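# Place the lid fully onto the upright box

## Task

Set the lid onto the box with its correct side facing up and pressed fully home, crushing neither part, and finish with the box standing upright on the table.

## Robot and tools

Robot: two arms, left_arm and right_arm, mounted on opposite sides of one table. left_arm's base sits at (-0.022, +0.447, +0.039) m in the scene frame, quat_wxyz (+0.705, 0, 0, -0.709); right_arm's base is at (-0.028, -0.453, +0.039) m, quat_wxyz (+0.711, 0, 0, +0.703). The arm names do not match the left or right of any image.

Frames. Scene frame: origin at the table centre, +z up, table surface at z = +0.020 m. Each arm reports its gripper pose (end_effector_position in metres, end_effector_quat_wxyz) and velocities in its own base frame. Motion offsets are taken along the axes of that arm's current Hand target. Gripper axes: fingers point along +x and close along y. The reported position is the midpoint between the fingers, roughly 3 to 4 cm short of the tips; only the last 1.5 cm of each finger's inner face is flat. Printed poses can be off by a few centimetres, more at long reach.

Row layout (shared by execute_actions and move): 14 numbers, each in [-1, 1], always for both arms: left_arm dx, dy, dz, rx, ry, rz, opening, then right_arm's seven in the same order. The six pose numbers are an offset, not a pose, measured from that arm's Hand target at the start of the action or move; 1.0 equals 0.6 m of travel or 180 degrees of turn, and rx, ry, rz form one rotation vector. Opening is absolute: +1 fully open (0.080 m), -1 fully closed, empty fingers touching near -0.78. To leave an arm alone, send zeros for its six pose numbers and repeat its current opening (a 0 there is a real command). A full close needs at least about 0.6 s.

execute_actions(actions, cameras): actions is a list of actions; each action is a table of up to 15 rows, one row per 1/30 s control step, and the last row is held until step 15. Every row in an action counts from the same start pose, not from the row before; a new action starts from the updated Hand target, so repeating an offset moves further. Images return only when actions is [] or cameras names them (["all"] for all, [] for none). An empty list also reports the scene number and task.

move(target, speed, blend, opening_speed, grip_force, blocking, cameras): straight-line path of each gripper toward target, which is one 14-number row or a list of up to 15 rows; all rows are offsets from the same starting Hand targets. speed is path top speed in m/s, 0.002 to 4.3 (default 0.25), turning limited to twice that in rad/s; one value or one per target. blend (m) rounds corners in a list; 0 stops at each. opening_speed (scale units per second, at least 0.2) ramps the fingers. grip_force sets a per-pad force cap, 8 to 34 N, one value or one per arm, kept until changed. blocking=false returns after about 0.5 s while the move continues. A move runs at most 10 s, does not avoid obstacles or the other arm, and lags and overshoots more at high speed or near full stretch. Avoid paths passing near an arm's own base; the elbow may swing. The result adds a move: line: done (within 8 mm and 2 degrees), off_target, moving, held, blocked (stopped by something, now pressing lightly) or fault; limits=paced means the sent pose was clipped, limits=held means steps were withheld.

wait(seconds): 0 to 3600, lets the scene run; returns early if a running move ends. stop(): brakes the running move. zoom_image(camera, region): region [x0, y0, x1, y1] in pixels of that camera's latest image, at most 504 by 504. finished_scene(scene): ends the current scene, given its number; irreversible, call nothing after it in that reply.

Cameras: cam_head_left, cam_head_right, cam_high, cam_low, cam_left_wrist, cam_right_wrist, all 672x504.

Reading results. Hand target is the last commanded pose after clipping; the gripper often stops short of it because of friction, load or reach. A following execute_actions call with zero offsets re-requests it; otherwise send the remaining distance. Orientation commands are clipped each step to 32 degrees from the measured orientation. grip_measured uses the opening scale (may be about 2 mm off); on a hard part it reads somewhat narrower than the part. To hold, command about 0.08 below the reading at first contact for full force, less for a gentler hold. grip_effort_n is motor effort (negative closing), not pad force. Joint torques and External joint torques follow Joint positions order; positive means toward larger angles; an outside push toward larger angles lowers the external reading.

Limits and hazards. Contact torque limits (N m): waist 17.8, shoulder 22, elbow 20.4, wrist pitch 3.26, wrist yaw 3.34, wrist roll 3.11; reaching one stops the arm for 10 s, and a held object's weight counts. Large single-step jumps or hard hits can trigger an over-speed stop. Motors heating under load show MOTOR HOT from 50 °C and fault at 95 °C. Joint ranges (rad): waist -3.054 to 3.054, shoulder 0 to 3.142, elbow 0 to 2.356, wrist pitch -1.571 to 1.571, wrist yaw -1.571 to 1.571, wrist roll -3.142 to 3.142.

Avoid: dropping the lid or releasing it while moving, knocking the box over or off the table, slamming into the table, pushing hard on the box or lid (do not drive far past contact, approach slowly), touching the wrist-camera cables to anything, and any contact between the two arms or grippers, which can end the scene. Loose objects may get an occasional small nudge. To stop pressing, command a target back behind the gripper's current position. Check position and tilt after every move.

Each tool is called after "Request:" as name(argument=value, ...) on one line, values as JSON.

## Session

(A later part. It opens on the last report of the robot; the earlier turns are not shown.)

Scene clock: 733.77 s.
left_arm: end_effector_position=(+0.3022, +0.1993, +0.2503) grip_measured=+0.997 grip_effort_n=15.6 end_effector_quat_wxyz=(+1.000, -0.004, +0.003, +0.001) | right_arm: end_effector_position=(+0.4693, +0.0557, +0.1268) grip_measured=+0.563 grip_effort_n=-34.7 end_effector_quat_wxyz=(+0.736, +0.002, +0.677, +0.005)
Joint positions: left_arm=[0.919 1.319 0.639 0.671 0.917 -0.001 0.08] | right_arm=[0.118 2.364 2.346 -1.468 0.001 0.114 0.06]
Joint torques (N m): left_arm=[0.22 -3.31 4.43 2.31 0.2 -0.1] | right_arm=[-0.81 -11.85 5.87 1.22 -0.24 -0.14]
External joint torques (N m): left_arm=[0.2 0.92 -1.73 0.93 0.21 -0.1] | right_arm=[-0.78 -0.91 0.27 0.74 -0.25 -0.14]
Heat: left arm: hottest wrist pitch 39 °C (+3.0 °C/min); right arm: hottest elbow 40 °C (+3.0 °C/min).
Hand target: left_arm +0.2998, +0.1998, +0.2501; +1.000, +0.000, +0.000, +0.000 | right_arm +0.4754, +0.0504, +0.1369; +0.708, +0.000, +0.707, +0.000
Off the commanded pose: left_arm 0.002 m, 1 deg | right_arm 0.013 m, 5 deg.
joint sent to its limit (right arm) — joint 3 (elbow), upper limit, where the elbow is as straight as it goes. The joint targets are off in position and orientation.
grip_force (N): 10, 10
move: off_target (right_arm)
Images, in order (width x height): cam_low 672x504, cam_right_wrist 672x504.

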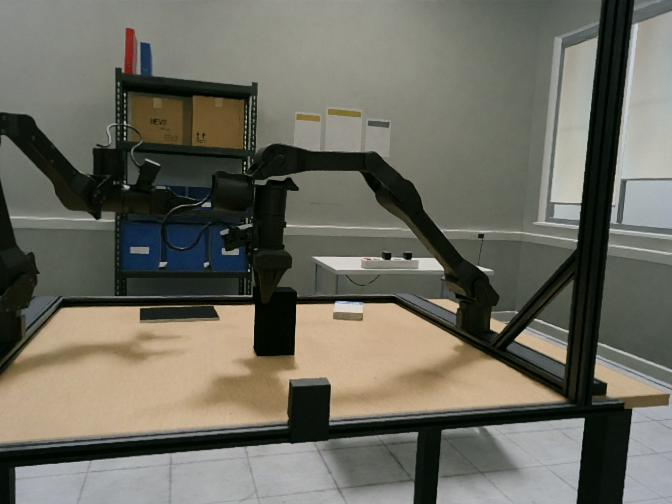

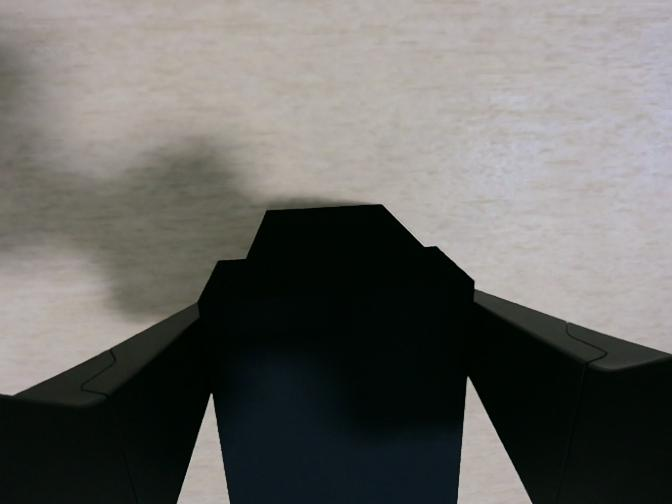

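Request:
move(target=[0,0,0,0,0,0,1,-0.0167,0,0.0,0,0,0,0.3], speed=0.15, cameras=["cam_right_wrist","cam_low"])

Request:
zoom_image(camera="cam_right_wrist", region=[180, 180, 500, 420])

Request:
zoom_image(camera="cam_low", region=[230, 260, 320, 350])

Scene clock: 748.40 s.
left_arm: end_effector_position=(+0.3022, +0.1993, +0.2503) grip_measured=+0.997 grip_effort_n=15.6 end_effector_quat_wxyz=(+1.000, -0.004, +0.003, +0.001) | right_arm: end_effector_position=(+0.4707, +0.0537, +0.1311) grip_measured=+0.563 grip_effort_n=-35.1 end_effector_quat_wxyz=(+0.741, +0.003, +0.671, +0.004)
Joint positions: left_arm=[0.919 1.319 0.639 0.671 0.917 -0.001 0.08] | right_arm=[0.114 2.355 2.346 -1.462 0.001 0.113 0.06]
Joint torques (N m): left_arm=[0.22 -3.32 4.42 2.31 0.21 -0.09] | right_arm=[-0.33 -13.39 5.78 1.08 -0.21 -0.13]
External joint torques (N m): left_arm=[0.21 0.92 -1.68 0.93 0.21 -0.09] | right_arm=[-0.31 -2.23 0.03 0.57 -0.22 -0.13]
Heat: left arm: hottest wrist pitch 39 °C (+2.0 °C/min); right arm: hottest elbow 40 °C (-1.0 °C/min).
Hand target: left_arm +0.2998, +0.1998, +0.2501; +1.000, +0.000, +0.000, +0.000 | right_arm +0.4754, +0.0504, +0.1469; +0.708, +0.000, +0.707, +0.000
Off the commanded pose: left_arm 0.002 m, 1 deg | right_arm 0.017 m, 6 deg.
joint sent to its limit (right arm) — joint 3 (elbow), upper limit, where the elbow is as straight as it goes. The joint targets are off in position and orientation.
grip_force (N): 10, 10
move: off_target (right_arm)
Images, in order (width x height): cam_low 672x504, cam_right_wrist 672x504.

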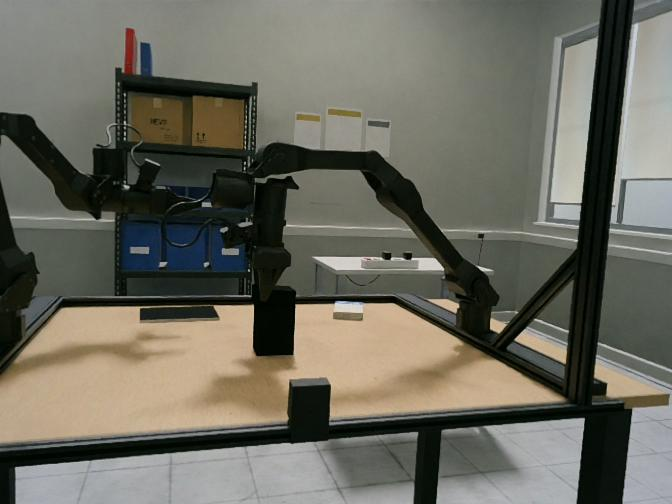

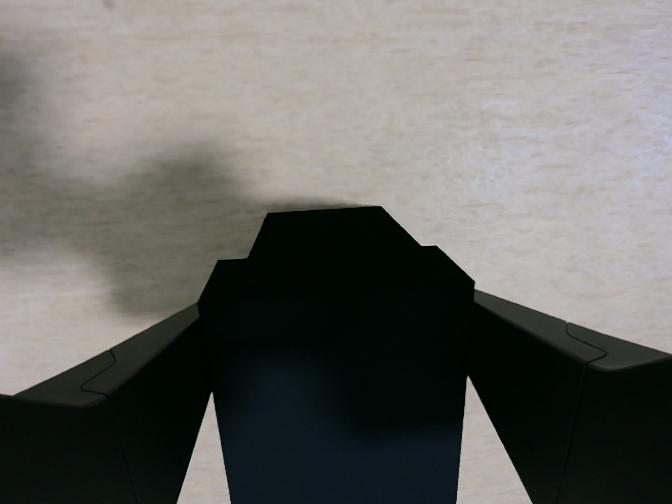

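Scaled by 1.575 from the camera's image (finer frame: 960x720).

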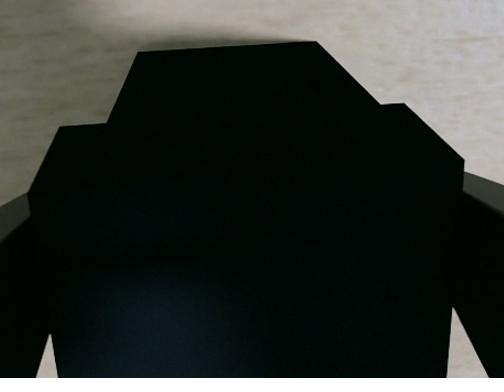

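Scaled by 5.600 from the camera's image (finer frame: 960x720).

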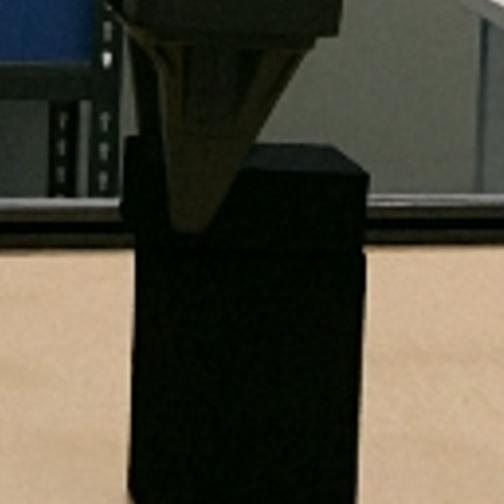

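Request:
move(target=[[0,0,0,0,0,0,1,0,-0.007,-0.002,0,0,0,0.3],[0,0,0,0,0,0,1,0.055,-0.007,-0.002,0,0,0,0.3]], speed=0.08, cameras=["cam_right_wrist","cam_low"])

Request:
zoom_image(camera="cam_low", region=[230, 260, 320, 350])

Request:
zoom_image(camera="cam_right_wrist", region=[180, 180, 500, 420])

Scene clock: 772.10 s.
left_arm: end_effector_position=(+0.3022, +0.1993, +0.2503) grip_measured=+0.997 grip_effort_n=15.6 end_effector_quat_wxyz=(+1.000, -0.004, +0.003, +0.001) | right_arm: end_effector_position=(+0.4706, +0.0493, +0.1242) grip_measured=+0.563 grip_effort_n=-34.7 end_effector_quat_wxyz=(+0.734, -0.001, +0.679, +0.006)
Joint positions: left_arm=[0.919 1.319 0.639 0.671 0.917 -0.001 0.08] | right_arm=[0.105 2.373 2.352 -1.471 0.001 0.094 0.06]
Joint torques (N m): left_arm=[0.23 -3.31 4.43 2.31 0.2 -0.09] | right_arm=[-0.33 -7.19 5.36 0.46 -0.24 -0.1]
External joint torques (N m): left_arm=[0.26 1.03 -1.77 0.9 0.19 -0.09] | right_arm=[-0.41 3.92 -0.32 -0.03 -0.25 -0.1]
Heat: left arm: hottest wrist pitch 39 °C (+1.0 °C/min); right arm: hottest elbow 40 °C (+0.0 °C/min).
Hand target: left_arm +0.2998, +0.1998, +0.2501; +1.000, +0.000, +0.000, +0.000 | right_arm +0.4742, +0.0462, +0.1139; +0.708, +0.000, +0.707, +0.000
Off the commanded pose: left_arm 0.002 m, 1 deg | right_arm 0.011 m, 4 deg.
joint sent to its limit (right arm) — joint 3 (elbow), upper limit, where the elbow is as straight as it goes. The joint targets are off in position, not in orientation.
grip_force (N): 10, 10
move: off_target (right_arm)
Images, in order (width x height): cam_low 672x504, cam_right_wrist 672x504.

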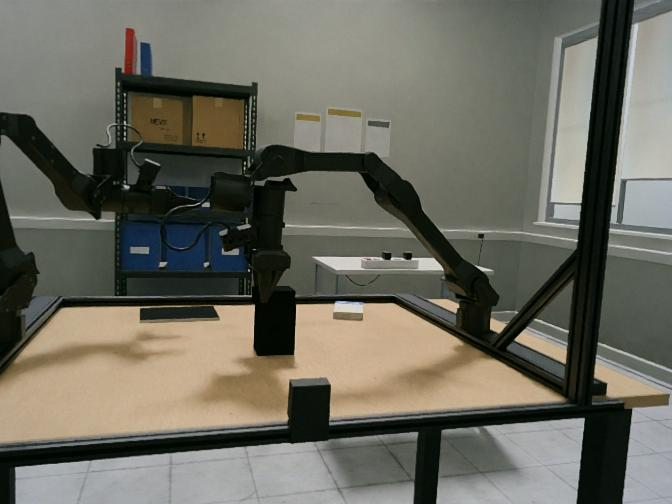

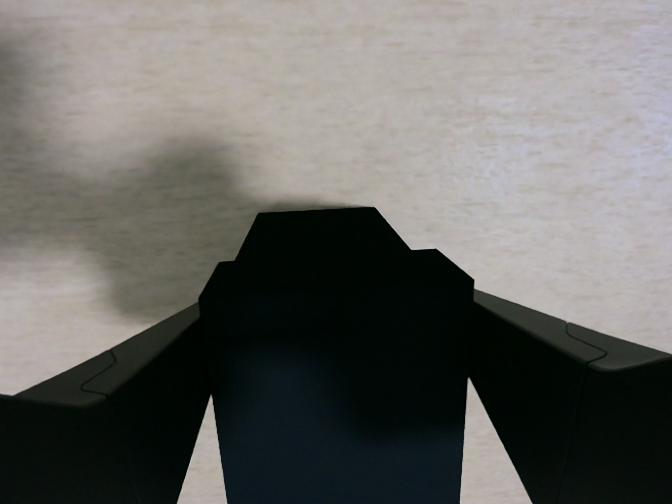

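Scaled by 5.600 from the camera's image (finer frame: 960x720).

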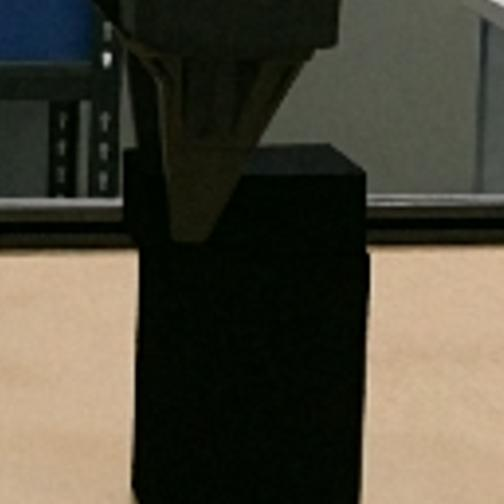

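Scaled by 1.575 from the camera's image (finer frame: 960x720).

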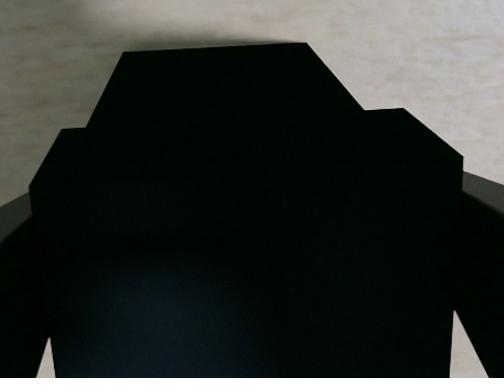

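Request:
move(target=[[0,0,0,0,0,0,1,-0.055,0.0017,-0.0045,0,0,0,0.3],[0,0,0,0,0,0,1,0.0,0.0017,-0.0045,0,0,0,0.3]], speed=0.08, cameras=["cam_right_wrist","cam_low"])

Request:
zoom_image(camera="cam_low", region=[230, 260, 320, 350])

Request:
zoom_image(camera="cam_right_wrist", region=[180, 180, 500, 420])

Scene clock: 797.77 s.
left_arm: end_effector_position=(+0.3022, +0.1993, +0.2503) grip_measured=+0.997 grip_effort_n=15.1 end_effector_quat_wxyz=(+1.000, -0.004, +0.003, +0.001) | right_arm: end_effector_position=(+0.4686, +0.0491, +0.1240) grip_measured=+0.563 grip_effort_n=-35.1 end_effector_quat_wxyz=(+0.731, -0.001, +0.682, +0.006)
Joint positions: left_arm=[0.919 1.319 0.639 0.671 0.917 -0.001 0.08] | right_arm=[0.105 2.373 2.352 -1.48 0.001 0.094 0.06]
Joint torques (N m): left_arm=[0.24 -3.31 4.43 2.31 0.21 -0.09] | right_arm=[-0.12 -7.24 5.22 0.27 -0.21 -0.03]
External joint torques (N m): left_arm=[0.22 1.03 -1.78 0.9 0.21 -0.09] | right_arm=[-0.11 3.81 -0.39 -0.18 -0.22 -0.03]
Heat: left arm: hottest wrist pitch 40 °C (+1.0 °C/min); right arm: hottest elbow 39 °C (-1.0 °C/min).
Hand target: left_arm +0.2998, +0.1998, +0.2501; +1.000, +0.000, +0.000, +0.000 | right_arm +0.4715, +0.0473, +0.1139; +0.708, +0.000, +0.707, +0.000
Off the commanded pose: left_arm 0.002 m, 1 deg | right_arm 0.011 m, 4 deg.
joint sent to its limit (right arm) — joint 3 (elbow), upper limit, where the elbow is as straight as it goes. The joint targets are off in position, not in orientation.
grip_force (N): 10, 10
move: off_target (right_arm)
Images, in order (width x height): cam_low 672x504, cam_right_wrist 672x504.

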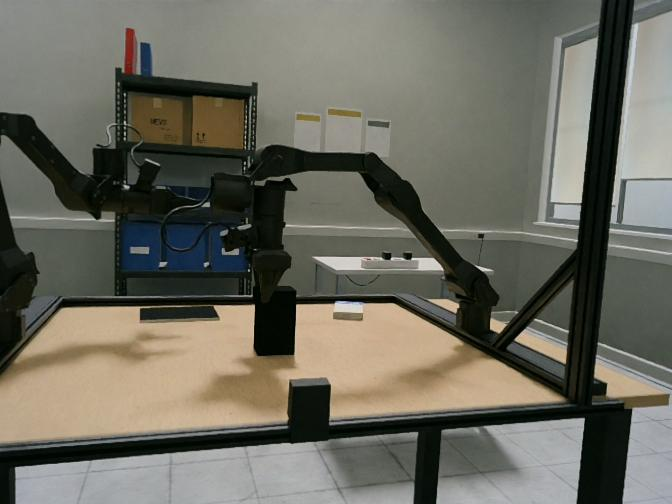

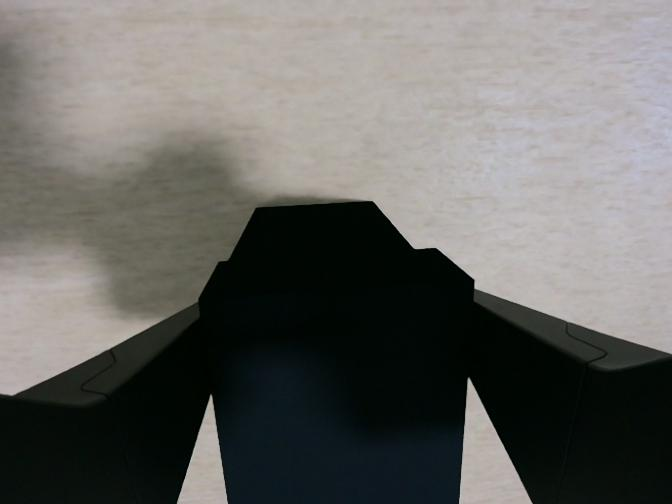

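Scaled by 5.600 from the camera's image (finer frame: 960x720).

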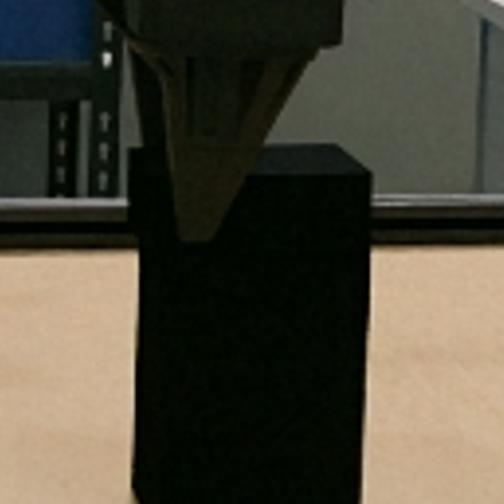

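Scaled by 1.575 from the camera's image (finer frame: 960x720).

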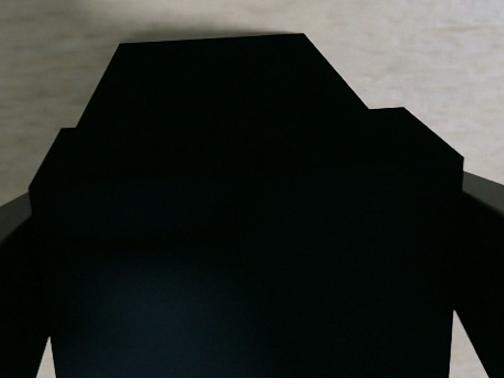

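Request:
move(target=[[0,0,0,0,0,0,1,-0.06,0.0045,-0.003,0,0,0,0.3],[0,0,0,0,0,0,1,0.0,0.0045,-0.003,0,0,0,0.3]], speed=0.08, cameras=["cam_right_wrist","cam_low"])

Request:
zoom_image(camera="cam_low", region=[230, 260, 320, 350])

Request:
zoom_image(camera="cam_right_wrist", region=[180, 180, 500, 420])

Scene clock: 813.83 s.
left_arm: end_effector_position=(+0.3022, +0.1993, +0.2503) grip_measured=+0.997 grip_effort_n=15.1 end_effector_quat_wxyz=(+1.000, -0.004, +0.003, +0.001) | right_arm: end_effector_position=(+0.4674, +0.0504, +0.1163) grip_measured=+0.563 grip_effort_n=-35.1 end_effector_quat_wxyz=(+0.723, -0.004, +0.691, +0.004)
Joint positions: left_arm=[0.919 1.319 0.639 0.671 0.917 -0.001 0.08] | right_arm=[0.109 2.39 2.352 -1.487 0.006 0.097 0.06]
Joint torques (N m): left_arm=[0.22 -3.3 4.41 2.31 0.2 -0.09] | right_arm=[0.11 -9.14 5.14 0.24 -0.2 0.04]
External joint torques (N m): left_arm=[0.24 1.01 -1.77 0.91 0.2 -0.09] | right_arm=[0.13 2.12 -0.56 -0.21 -0.22 0.04]
Heat: left arm: hottest wrist pitch 40 °C (+1.0 °C/min); right arm: hottest elbow 38 °C (-2.0 °C/min).
Hand target: left_arm +0.2998, +0.1998, +0.2501; +1.000, +0.000, +0.000, +0.000 | right_arm +0.4697, +0.0500, +0.1139; +0.708, +0.000, +0.707, +0.000
Off the commanded pose: left_arm 0.002 m, 1 deg | right_arm 0.003 m, 3 deg.
joint sent to its limit (right arm) — joint 3 (elbow), upper limit, where the elbow is as straight as it goes. The joint targets are off in position, not in orientation.
grip_force (N): 10, 10
move: off_target (right_arm)
Images, in order (width x height): cam_low 672x504, cam_right_wrist 672x504.

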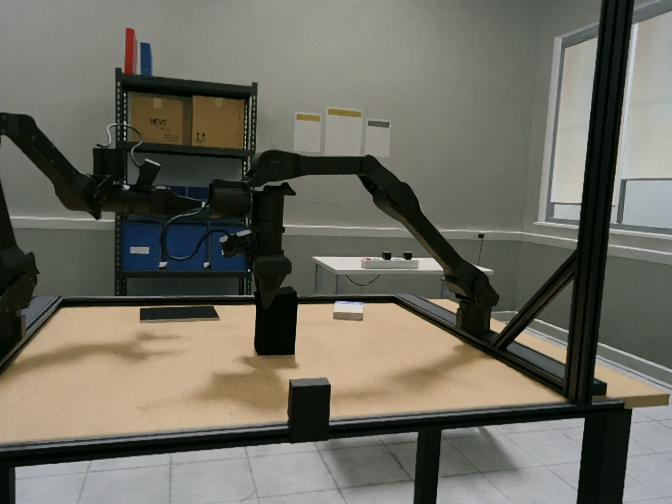

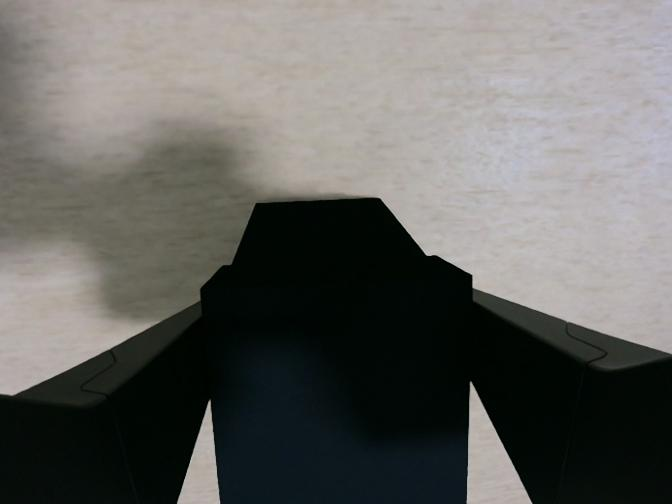

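Scaled by 5.600 from the camera's image (finer frame: 960x720).

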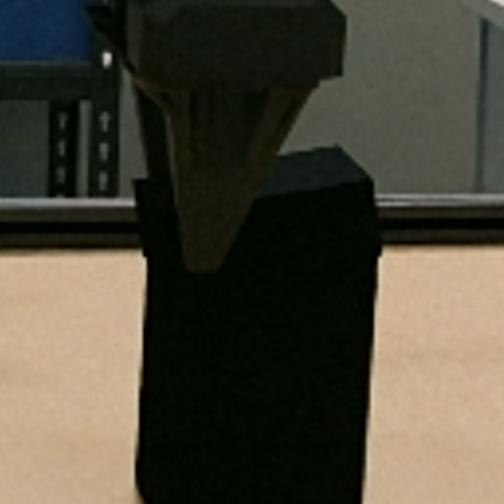

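Scaled by 1.575 from the camera's image (finer frame: 960x720).

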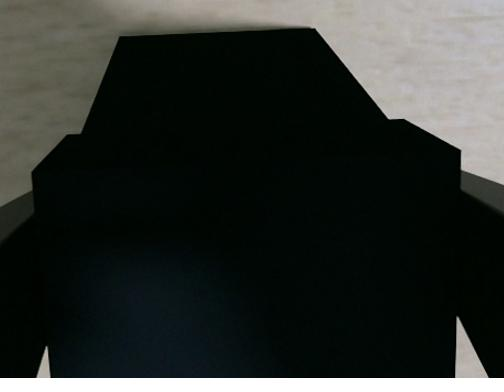

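Request:
move(target=[0,0,0,0,0,0,1,0.01,0.0,0.0,0,-0.05,0,0.3], speed=0.08, cameras=["cam_right_wrist","cam_low"])

Request:
zoom_image(camera="cam_low", region=[230, 260, 320, 350])

Request:
zoom_image(camera="cam_right_wrist", region=[180, 180, 500, 420])

Scene clock: 826.67 s.
left_arm: end_effector_position=(+0.3022, +0.1993, +0.2503) grip_measured=+0.997 grip_effort_n=15.6 end_effector_quat_wxyz=(+1.000, -0.004, +0.003, +0.001) | right_arm: end_effector_position=(+0.4695, +0.0504, +0.1053) grip_measured=+0.563 grip_effort_n=-35.1 end_effector_quat_wxyz=(+0.756, +0.002, +0.655, +0.006)
Joint positions: left_arm=[0.919 1.319 0.639 0.671 0.917 -0.001 0.08] | right_arm=[0.108 2.268 2.088 -1.249 0.002 0.102 0.06]
Joint torques (N m): left_arm=[0.22 -3.3 4.43 2.31 0.21 -0.1] | right_arm=[0.27 -11.78 3.32 1.43 0.38 0.08]
External joint torques (N m): left_arm=[0.22 0.97 -1.71 0.92 0.2 -0.1] | right_arm=[0.29 -0.94 -2.63 0.84 0.36 0.08]
Heat: left arm: hottest wrist pitch 40 °C (+1.0 °C/min); right arm: hottest shoulder 38 °C (-1.0 °C/min).
Hand target: left_arm +0.2998, +0.1998, +0.2501; +1.000, +0.000, +0.000, +0.000 | right_arm +0.4698, +0.0500, +0.1079; +0.761, +0.000, +0.649, +0.000
Off the commanded pose: left_arm 0.002 m, 1 deg | right_arm 0.003 m, 1 deg.
grip_force (N): 10, 10
move: done
Images, in order (width x height): cam_low 672x504, cam_right_wrist 672x504.

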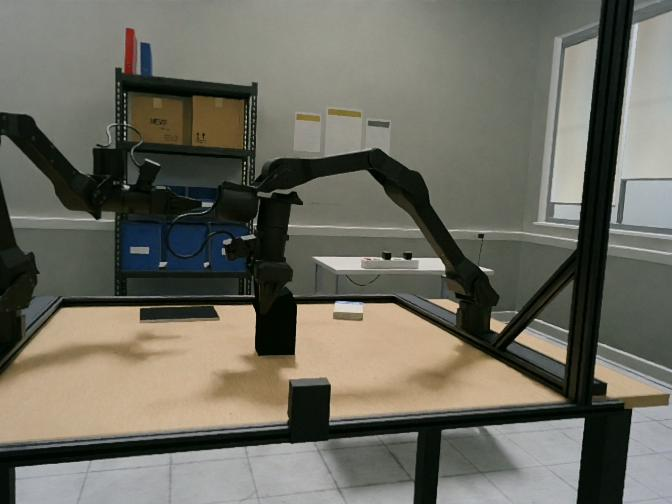

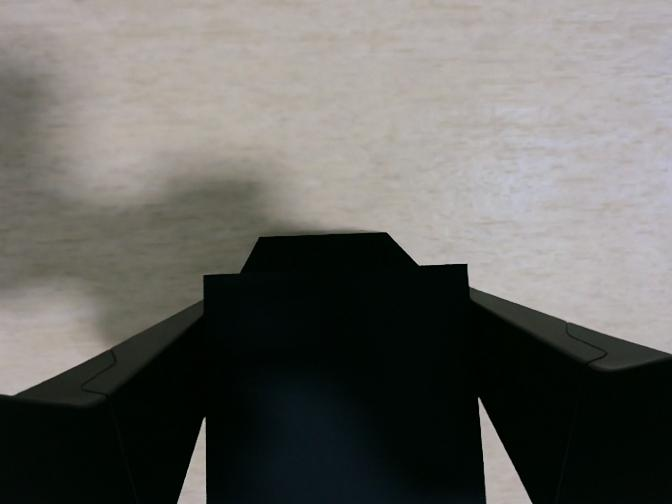

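Scaled by 5.600 from the camera's image (finer frame: 960x720).

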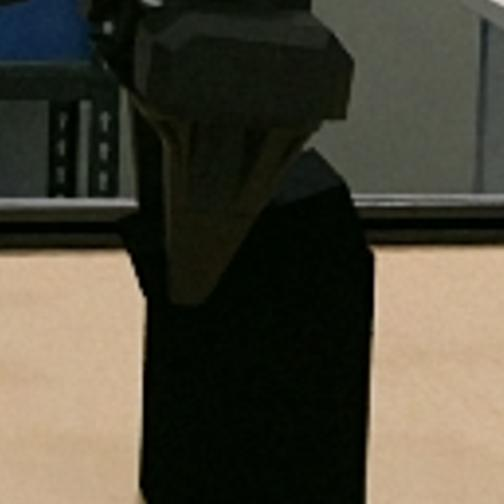

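Scaled by 1.575 from the camera's image (finer frame: 960x720).

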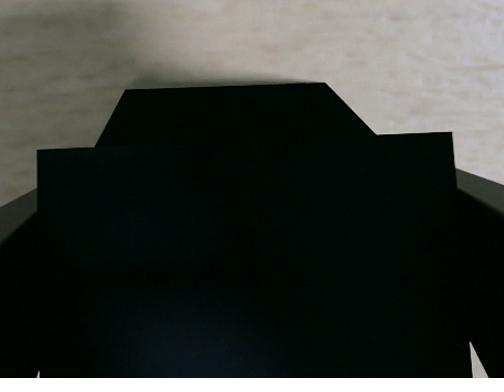

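Request:
move(target=[[0,0,0,0,0,0,1,0,0,0,0,0,0,1],[0,0,0,0,0,0,1,-0.0242,0,-0.0248,0,0.05,0,1],[0,0,0,0,0,0,1,-0.0242,0,-0.0248,0,0.05,0,0.3]], speed=0.08, opening_speed=2, cameras=["cam_right_wrist","cam_low"])

Request:
zoom_image(camera="cam_low", region=[230, 260, 320, 350])

Scene clock: 856.73 s.
left_arm: end_effector_position=(+0.3022, +0.1993, +0.2503) grip_measured=+0.997 grip_effort_n=15.1 end_effector_quat_wxyz=(+1.000, -0.004, +0.003, +0.001) | right_arm: end_effector_position=(+0.4481, +0.0513, +0.1167) grip_measured=+0.559 grip_effort_n=-34.7 end_effector_quat_wxyz=(+0.701, -0.007, +0.713, +0.003)
Joint positions: left_arm=[0.919 1.319 0.639 0.671 0.917 -0.001 0.08] | right_arm=[0.115 2.355 2.292 -1.525 0.004 0.102 0.06]
Joint torques (N m): left_arm=[0.23 -3.31 4.43 2.31 0.21 -0.09] | right_arm=[0.09 -9.45 6.73 0.11 -0.31 0.06]
External joint torques (N m): left_arm=[0.23 1.02 -1.78 0.9 0.2 -0.09] | right_arm=[0.1 1.3 1.26 -0.2 -0.33 0.06]
Heat: left arm: hottest wrist pitch 40 °C (+0.0 °C/min); right arm: hottest shoulder 43 °C (+5.0 °C/min).
Hand target: left_arm +0.2998, +0.1998, +0.2501; +1.000, +0.000, +0.000, +0.000 | right_arm +0.4528, +0.0500, +0.1199; +0.708, +0.000, +0.707, +0.000
Off the commanded pose: left_arm 0.002 m, 1 deg | right_arm 0.006 m, 1 deg.
grip_force (N): 10, 10
move: done
Images, in order (width x height): cam_low 672x504, cam_right_wrist 672x504.

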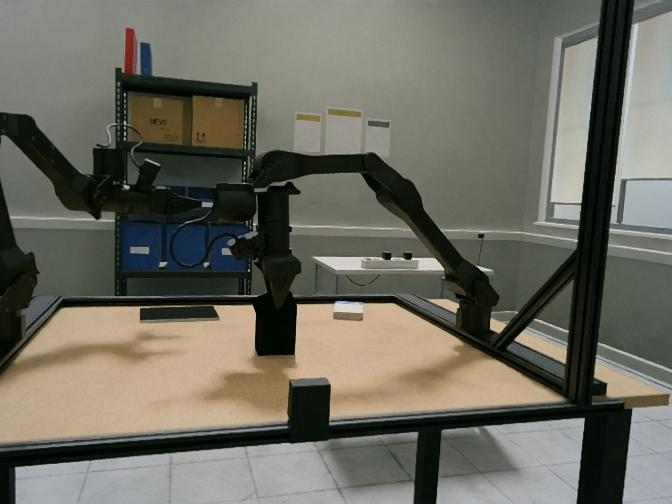

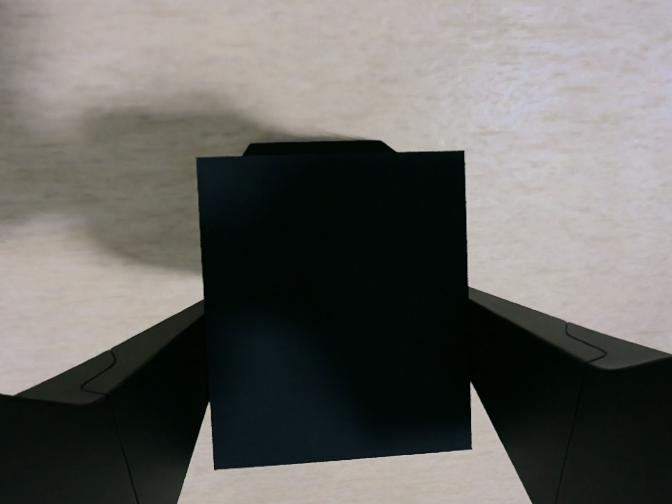

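Scaled by 5.600 from the camera's image (finer frame: 960x720).

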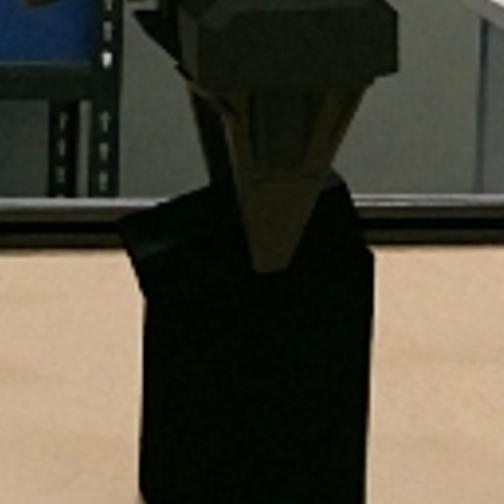

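Request:
move(target=[0,0,0,0,0,0,1,-0.02,0,-0.0197,0,-0.0956,0,0.3], speed=0.08, cameras=["cam_right_wrist","cam_low"])

Request:
zoom_image(camera="cam_low", region=[230, 260, 320, 350])

Scene clock: 898.83 s.
left_arm: end_effector_position=(+0.3022, +0.1993, +0.2503) grip_measured=+0.997 grip_effort_n=15.1 end_effector_quat_wxyz=(+1.000, -0.004, +0.003, +0.001) | right_arm: end_effector_position=(+0.4408, +0.0527, +0.1252) grip_measured=+0.559 grip_effort_n=-35.1 end_effector_quat_wxyz=(+0.798, -0.002, +0.603, +0.007)
Joint positions: left_arm=[0.919 1.319 0.639 0.671 0.917 -0.001 0.08] | right_arm=[0.128 2.011 1.743 -1.028 0.025 0.111 0.06]
Joint torques (N m): left_arm=[0.21 -3.31 4.43 2.31 0.2 -0.09] | right_arm=[0.24 -11.23 3.87 1.55 0.32 0.08]
External joint torques (N m): left_arm=[0.2 1.05 -1.81 0.9 0.2 -0.09] | right_arm=[0.3 -1.91 -2.24 0.76 0.28 0.08]
Heat: left arm: hottest wrist pitch 41 °C (+1.0 °C/min); right arm: hottest shoulder 40 °C (-1.0 °C/min).
Hand target: left_arm +0.2998, +0.1998, +0.2501; +1.000, +0.000, +0.000, +0.000 | right_arm +0.4409, +0.0500, +0.1319; +0.805, +0.000, +0.593, +0.000
Off the commanded pose: left_arm 0.002 m, 1 deg | right_arm 0.007 m, 2 deg.
grip_force (N): 10, 10
move: done
Images, in order (width x height): cam_low 672x504, cam_right_wrist 672x504.

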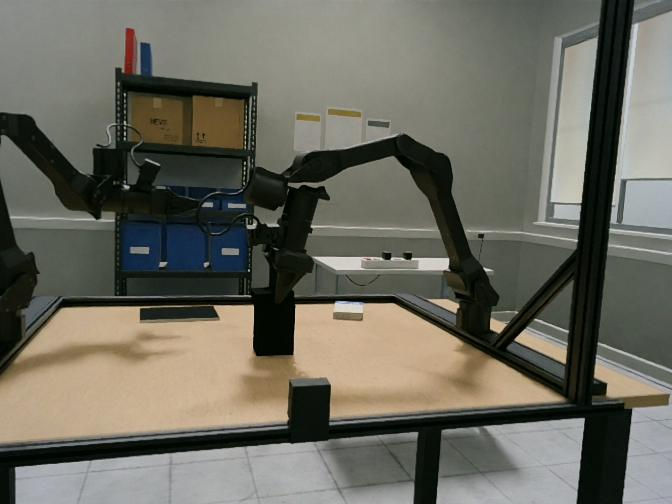

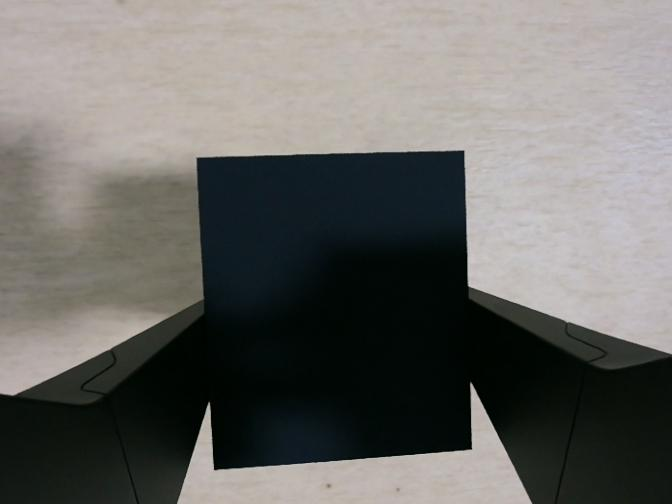

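Scaled by 5.600 from the camera's image (finer frame: 960x720).

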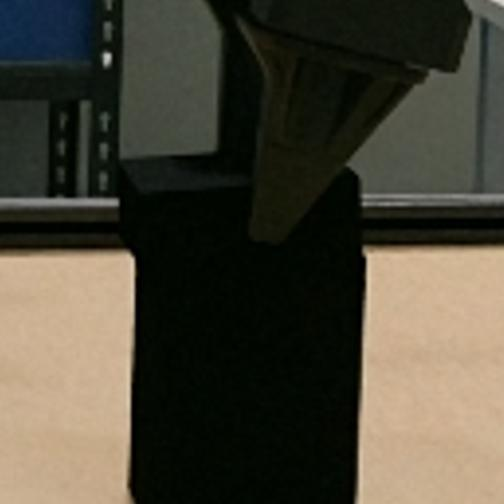

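Request:
move(target=[[0,0,0,0,0,0,1,-0.011,0,-0.0018,0,-0.011,0,0.3],[0,0,0,0,0,0,1,0.0383,0,-0.0172,0,-0.011,0,0.3]], speed=0.06, cameras=["cam_right_wrist","cam_low","cam_head_left"])

Request:
zoom_image(camera="cam_low", region=[230, 260, 320, 350])

Scene clock: 916.87 s.
left_arm: end_effector_position=(+0.3022, +0.1993, +0.2503) grip_measured=+0.997 grip_effort_n=15.1 end_effector_quat_wxyz=(+1.000, -0.004, +0.003, +0.001) | right_arm: end_effector_position=(+0.4414, +0.0525, +0.1222) grip_measured=+0.559 grip_effort_n=-35.1 end_effector_quat_wxyz=(+0.824, -0.003, +0.566, +0.006)
Joint positions: left_arm=[0.919 1.319 0.639 0.671 0.917 -0.001 0.08] | right_arm=[0.132 1.941 1.607 -0.871 0.041 0.113 0.06]
Joint torques (N m): left_arm=[0.24 -3.31 4.42 2.3 0.2 -0.09] | right_arm=[0.03 -6.57 2.22 1.61 0.26 0.04]
External joint torques (N m): left_arm=[0.25 1.03 -1.79 0.89 0.2 -0.09] | right_arm=[0.12 2.45 -3.99 0.71 0.21 0.04]
Heat: left arm: hottest wrist pitch 41 °C (+1.0 °C/min); right arm: hottest shoulder 39 °C (-4.0 °C/min).
Hand target: left_arm +0.2998, +0.1998, +0.2501; +1.000, +0.000, +0.000, +0.000 | right_arm +0.4379, +0.0500, +0.1069; +0.815, +0.000, +0.579, +0.000
Off the commanded pose: left_arm 0.002 m, 1 deg | right_arm 0.016 m, 2 deg.
grip_force (N): 10, 10
move: off_target (right_arm)
Images, in order (width x height): cam_head_left 672x504, cam_low 672x504, cam_right_wrist 672x504.

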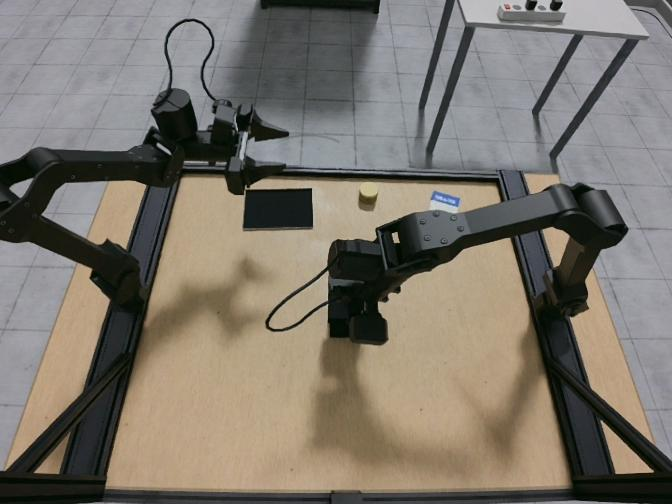

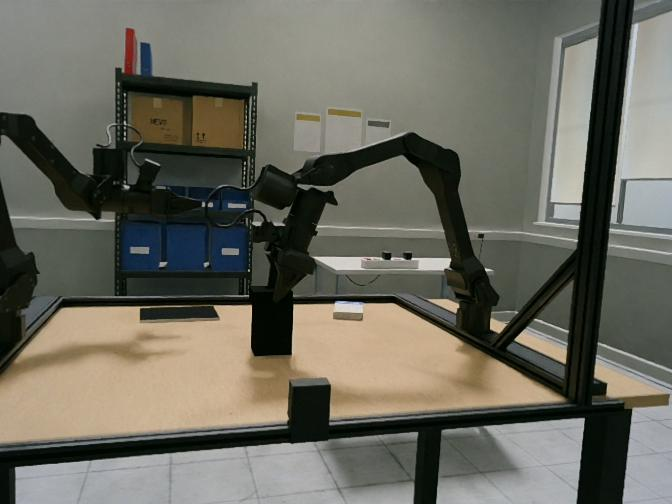

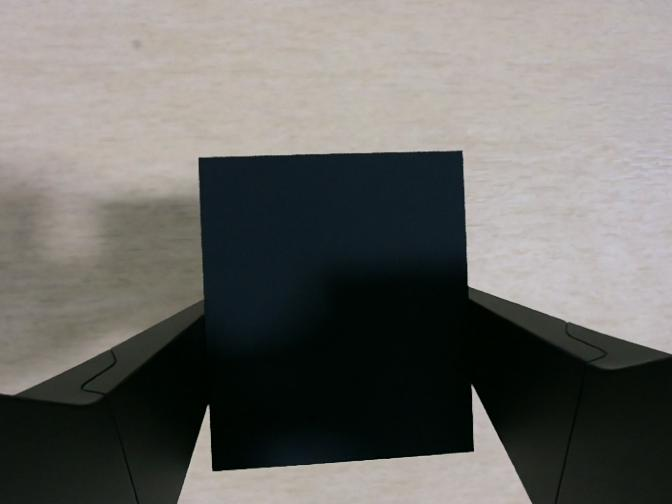

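Scaled by 5.600 from the camera's image (finer frame: 960x720).

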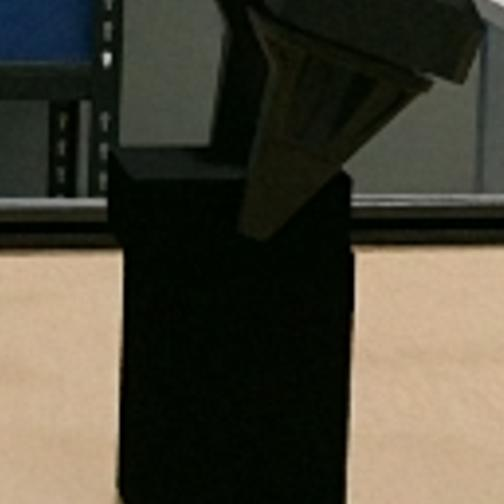

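Request:
move(target=[0,0,0,0,0,0,1,-0.059,0,0.0234,0,0,0,0.3], speed=0.08, cameras=["cam_right_wrist","cam_low"])

Request:
zoom_image(camera="cam_low", region=[230, 260, 320, 350])

Scene clock: 934.20 s.
left_arm: end_effector_position=(+0.3022, +0.1993, +0.2503) grip_measured=+0.997 grip_effort_n=15.6 end_effector_quat_wxyz=(+1.000, -0.004, +0.003, +0.001) | right_arm: end_effector_position=(+0.4333, +0.0528, +0.1374) grip_measured=+0.559 grip_effort_n=-35.1 end_effector_quat_wxyz=(+0.808, -0.003, +0.589, +0.007)
Joint positions: left_arm=[0.919 1.319 0.639 0.671 0.917 -0.001 0.08] | right_arm=[0.132 1.95 1.696 -1.006 0.032 0.113 0.06]
Joint torques (N m): left_arm=[0.21 -3.31 4.43 2.31 0.21 -0.1] | right_arm=[-0.01 -7.84 7.7 0.63 0.25 0.05]
External joint torques (N m): left_arm=[0.21 1.01 -1.75 0.91 0.2 -0.1] | right_arm=[0.07 1.17 1.5 -0.22 0.21 0.05]
Heat: left arm: hottest wrist pitch 41 °C (+1.0 °C/min); right arm: hottest shoulder 38 °C (-3.0 °C/min).
Hand target: left_arm +0.2998, +0.1998, +0.2501; +1.000, +0.000, +0.000, +0.000 | right_arm +0.4395, +0.0499, +0.1449; +0.815, +0.000, +0.579, +0.000
Off the commanded pose: left_arm 0.002 m, 1 deg | right_arm 0.010 m, 2 deg.
grip_force (N): 10, 10
move: off_target (right_arm)
Images, in order (width x height): cam_low 672x504, cam_right_wrist 672x504.

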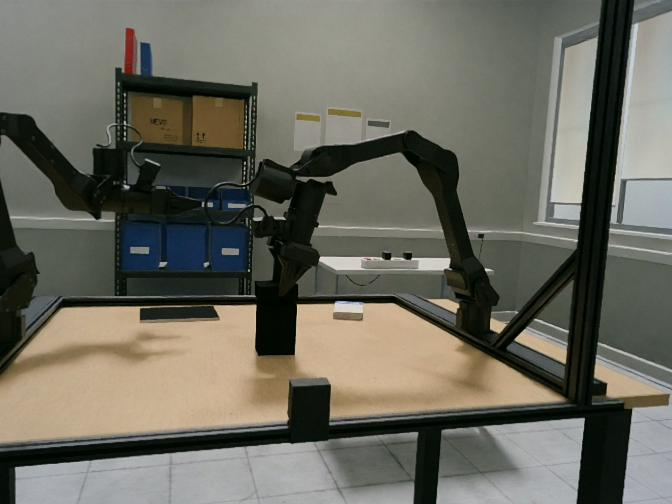

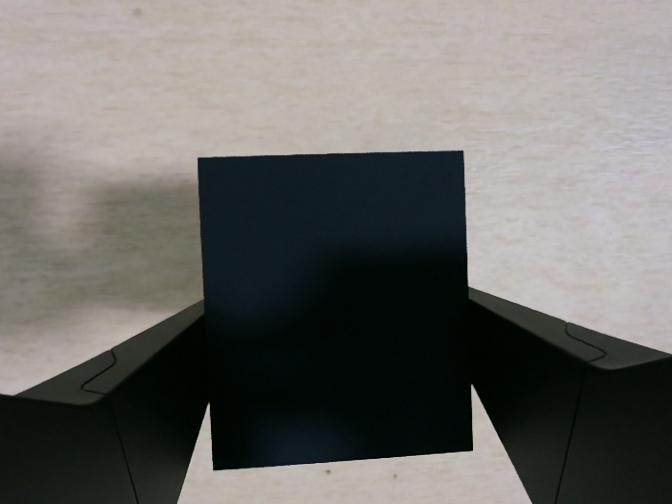

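Scaled by 5.600 from the camera's image (finer frame: 960x720).

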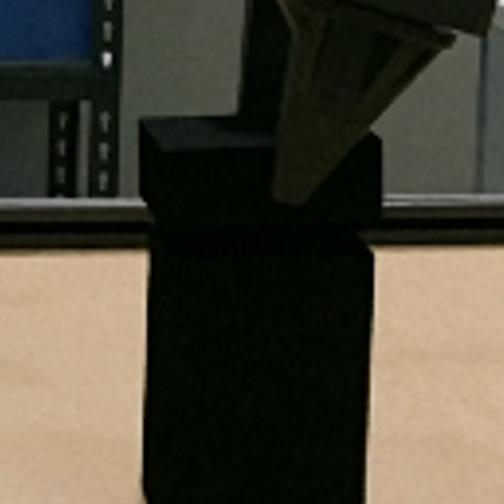

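Request:
move(target=[0,0,0,0,0,0,1,0.0085,0,-0.006,0,-0.014,0,0.3], speed=0.06, cameras=["cam_high","cam_low","cam_head_right"])

Request:
zoom_image(camera="cam_low", region=[230, 260, 320, 350])

Request:
zoom_image(camera="cam_high", region=[290, 220, 410, 310])

Request:
zoom_image(camera="cam_head_right", region=[290, 260, 410, 350])

Scene clock: 961.03 s.
left_arm: end_effector_position=(+0.3022, +0.1993, +0.2503) grip_measured=+0.997 grip_effort_n=15.6 end_effector_quat_wxyz=(+1.000, -0.004, +0.003, +0.001) | right_arm: end_effector_position=(+0.4377, +0.0530, +0.1318) grip_measured=+0.559 grip_effort_n=-35.1 end_effector_quat_wxyz=(+0.820, -0.001, +0.572, +0.008)
Joint positions: left_arm=[0.919 1.319 0.639 0.671 0.917 -0.001 0.08] | right_arm=[0.132 1.935 1.64 -0.925 0.035 0.113 0.06]
Joint torques (N m): left_arm=[0.22 -3.3 4.42 2.31 0.2 -0.09] | right_arm=[0.32 -10.83 3.87 1.66 0.37 0.08]
External joint torques (N m): left_arm=[0.21 1.07 -1.81 0.89 0.2 -0.1] | right_arm=[0.33 -1.81 -2.39 0.76 0.34 0.08]
Heat: left arm: hottest wrist pitch 41 °C (+0.0 °C/min); right arm: hottest elbow 40 °C (+3.0 °C/min).
Hand target: left_arm +0.2998, +0.1998, +0.2501; +1.000, +0.000, +0.000, +0.000 | right_arm +0.4378, +0.0499, +0.1389; +0.828, +0.000, +0.561, +0.000
Off the commanded pose: left_arm 0.002 m, 1 deg | right_arm 0.008 m, 2 deg.
grip_force (N): 10, 10
move: done
Images, in order (width x height): cam_head_right 672x504, cam_high 672x504, cam_low 672x504.

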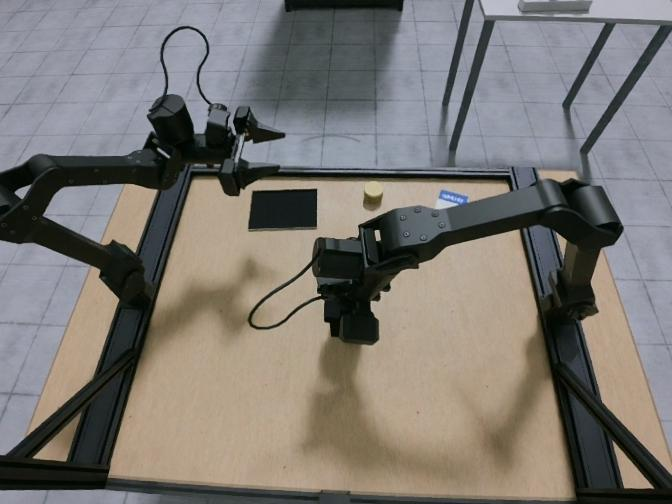

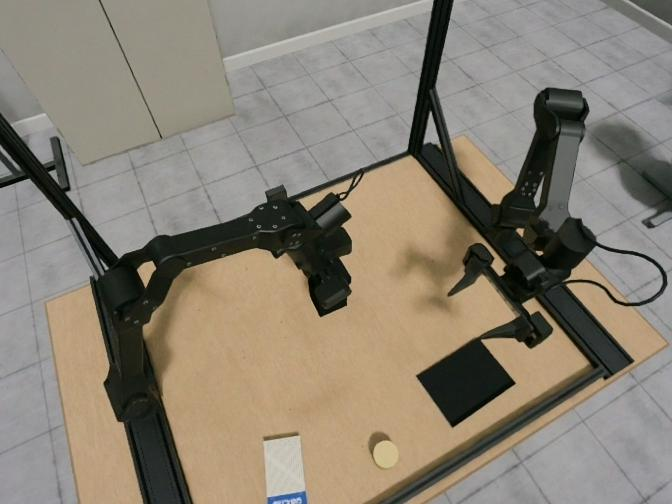

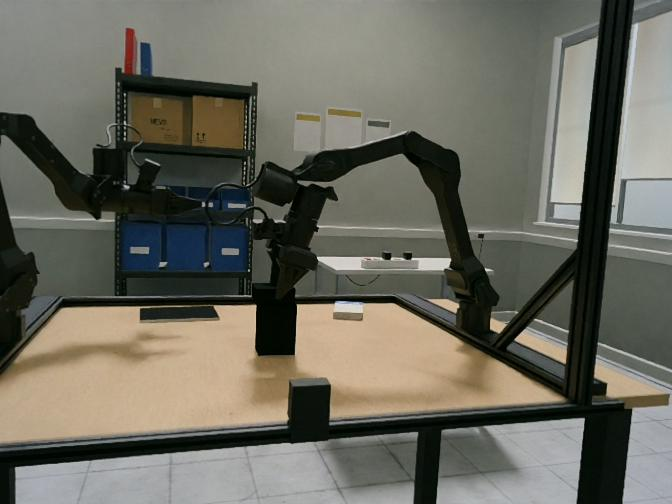

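Scaled by 5.600 from the camera's image (finer frame: 960x720).

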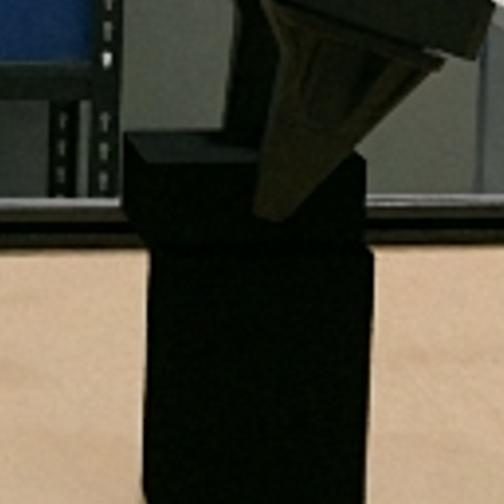

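Scaled by 4.200 from the camera's image (finer frame: 960x720).

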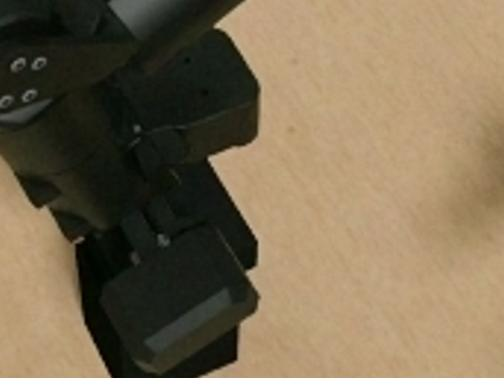

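Scaled by 4.200 from the camera's image (finer frame: 960x720).

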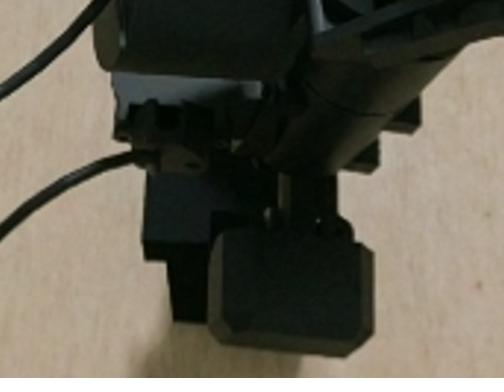

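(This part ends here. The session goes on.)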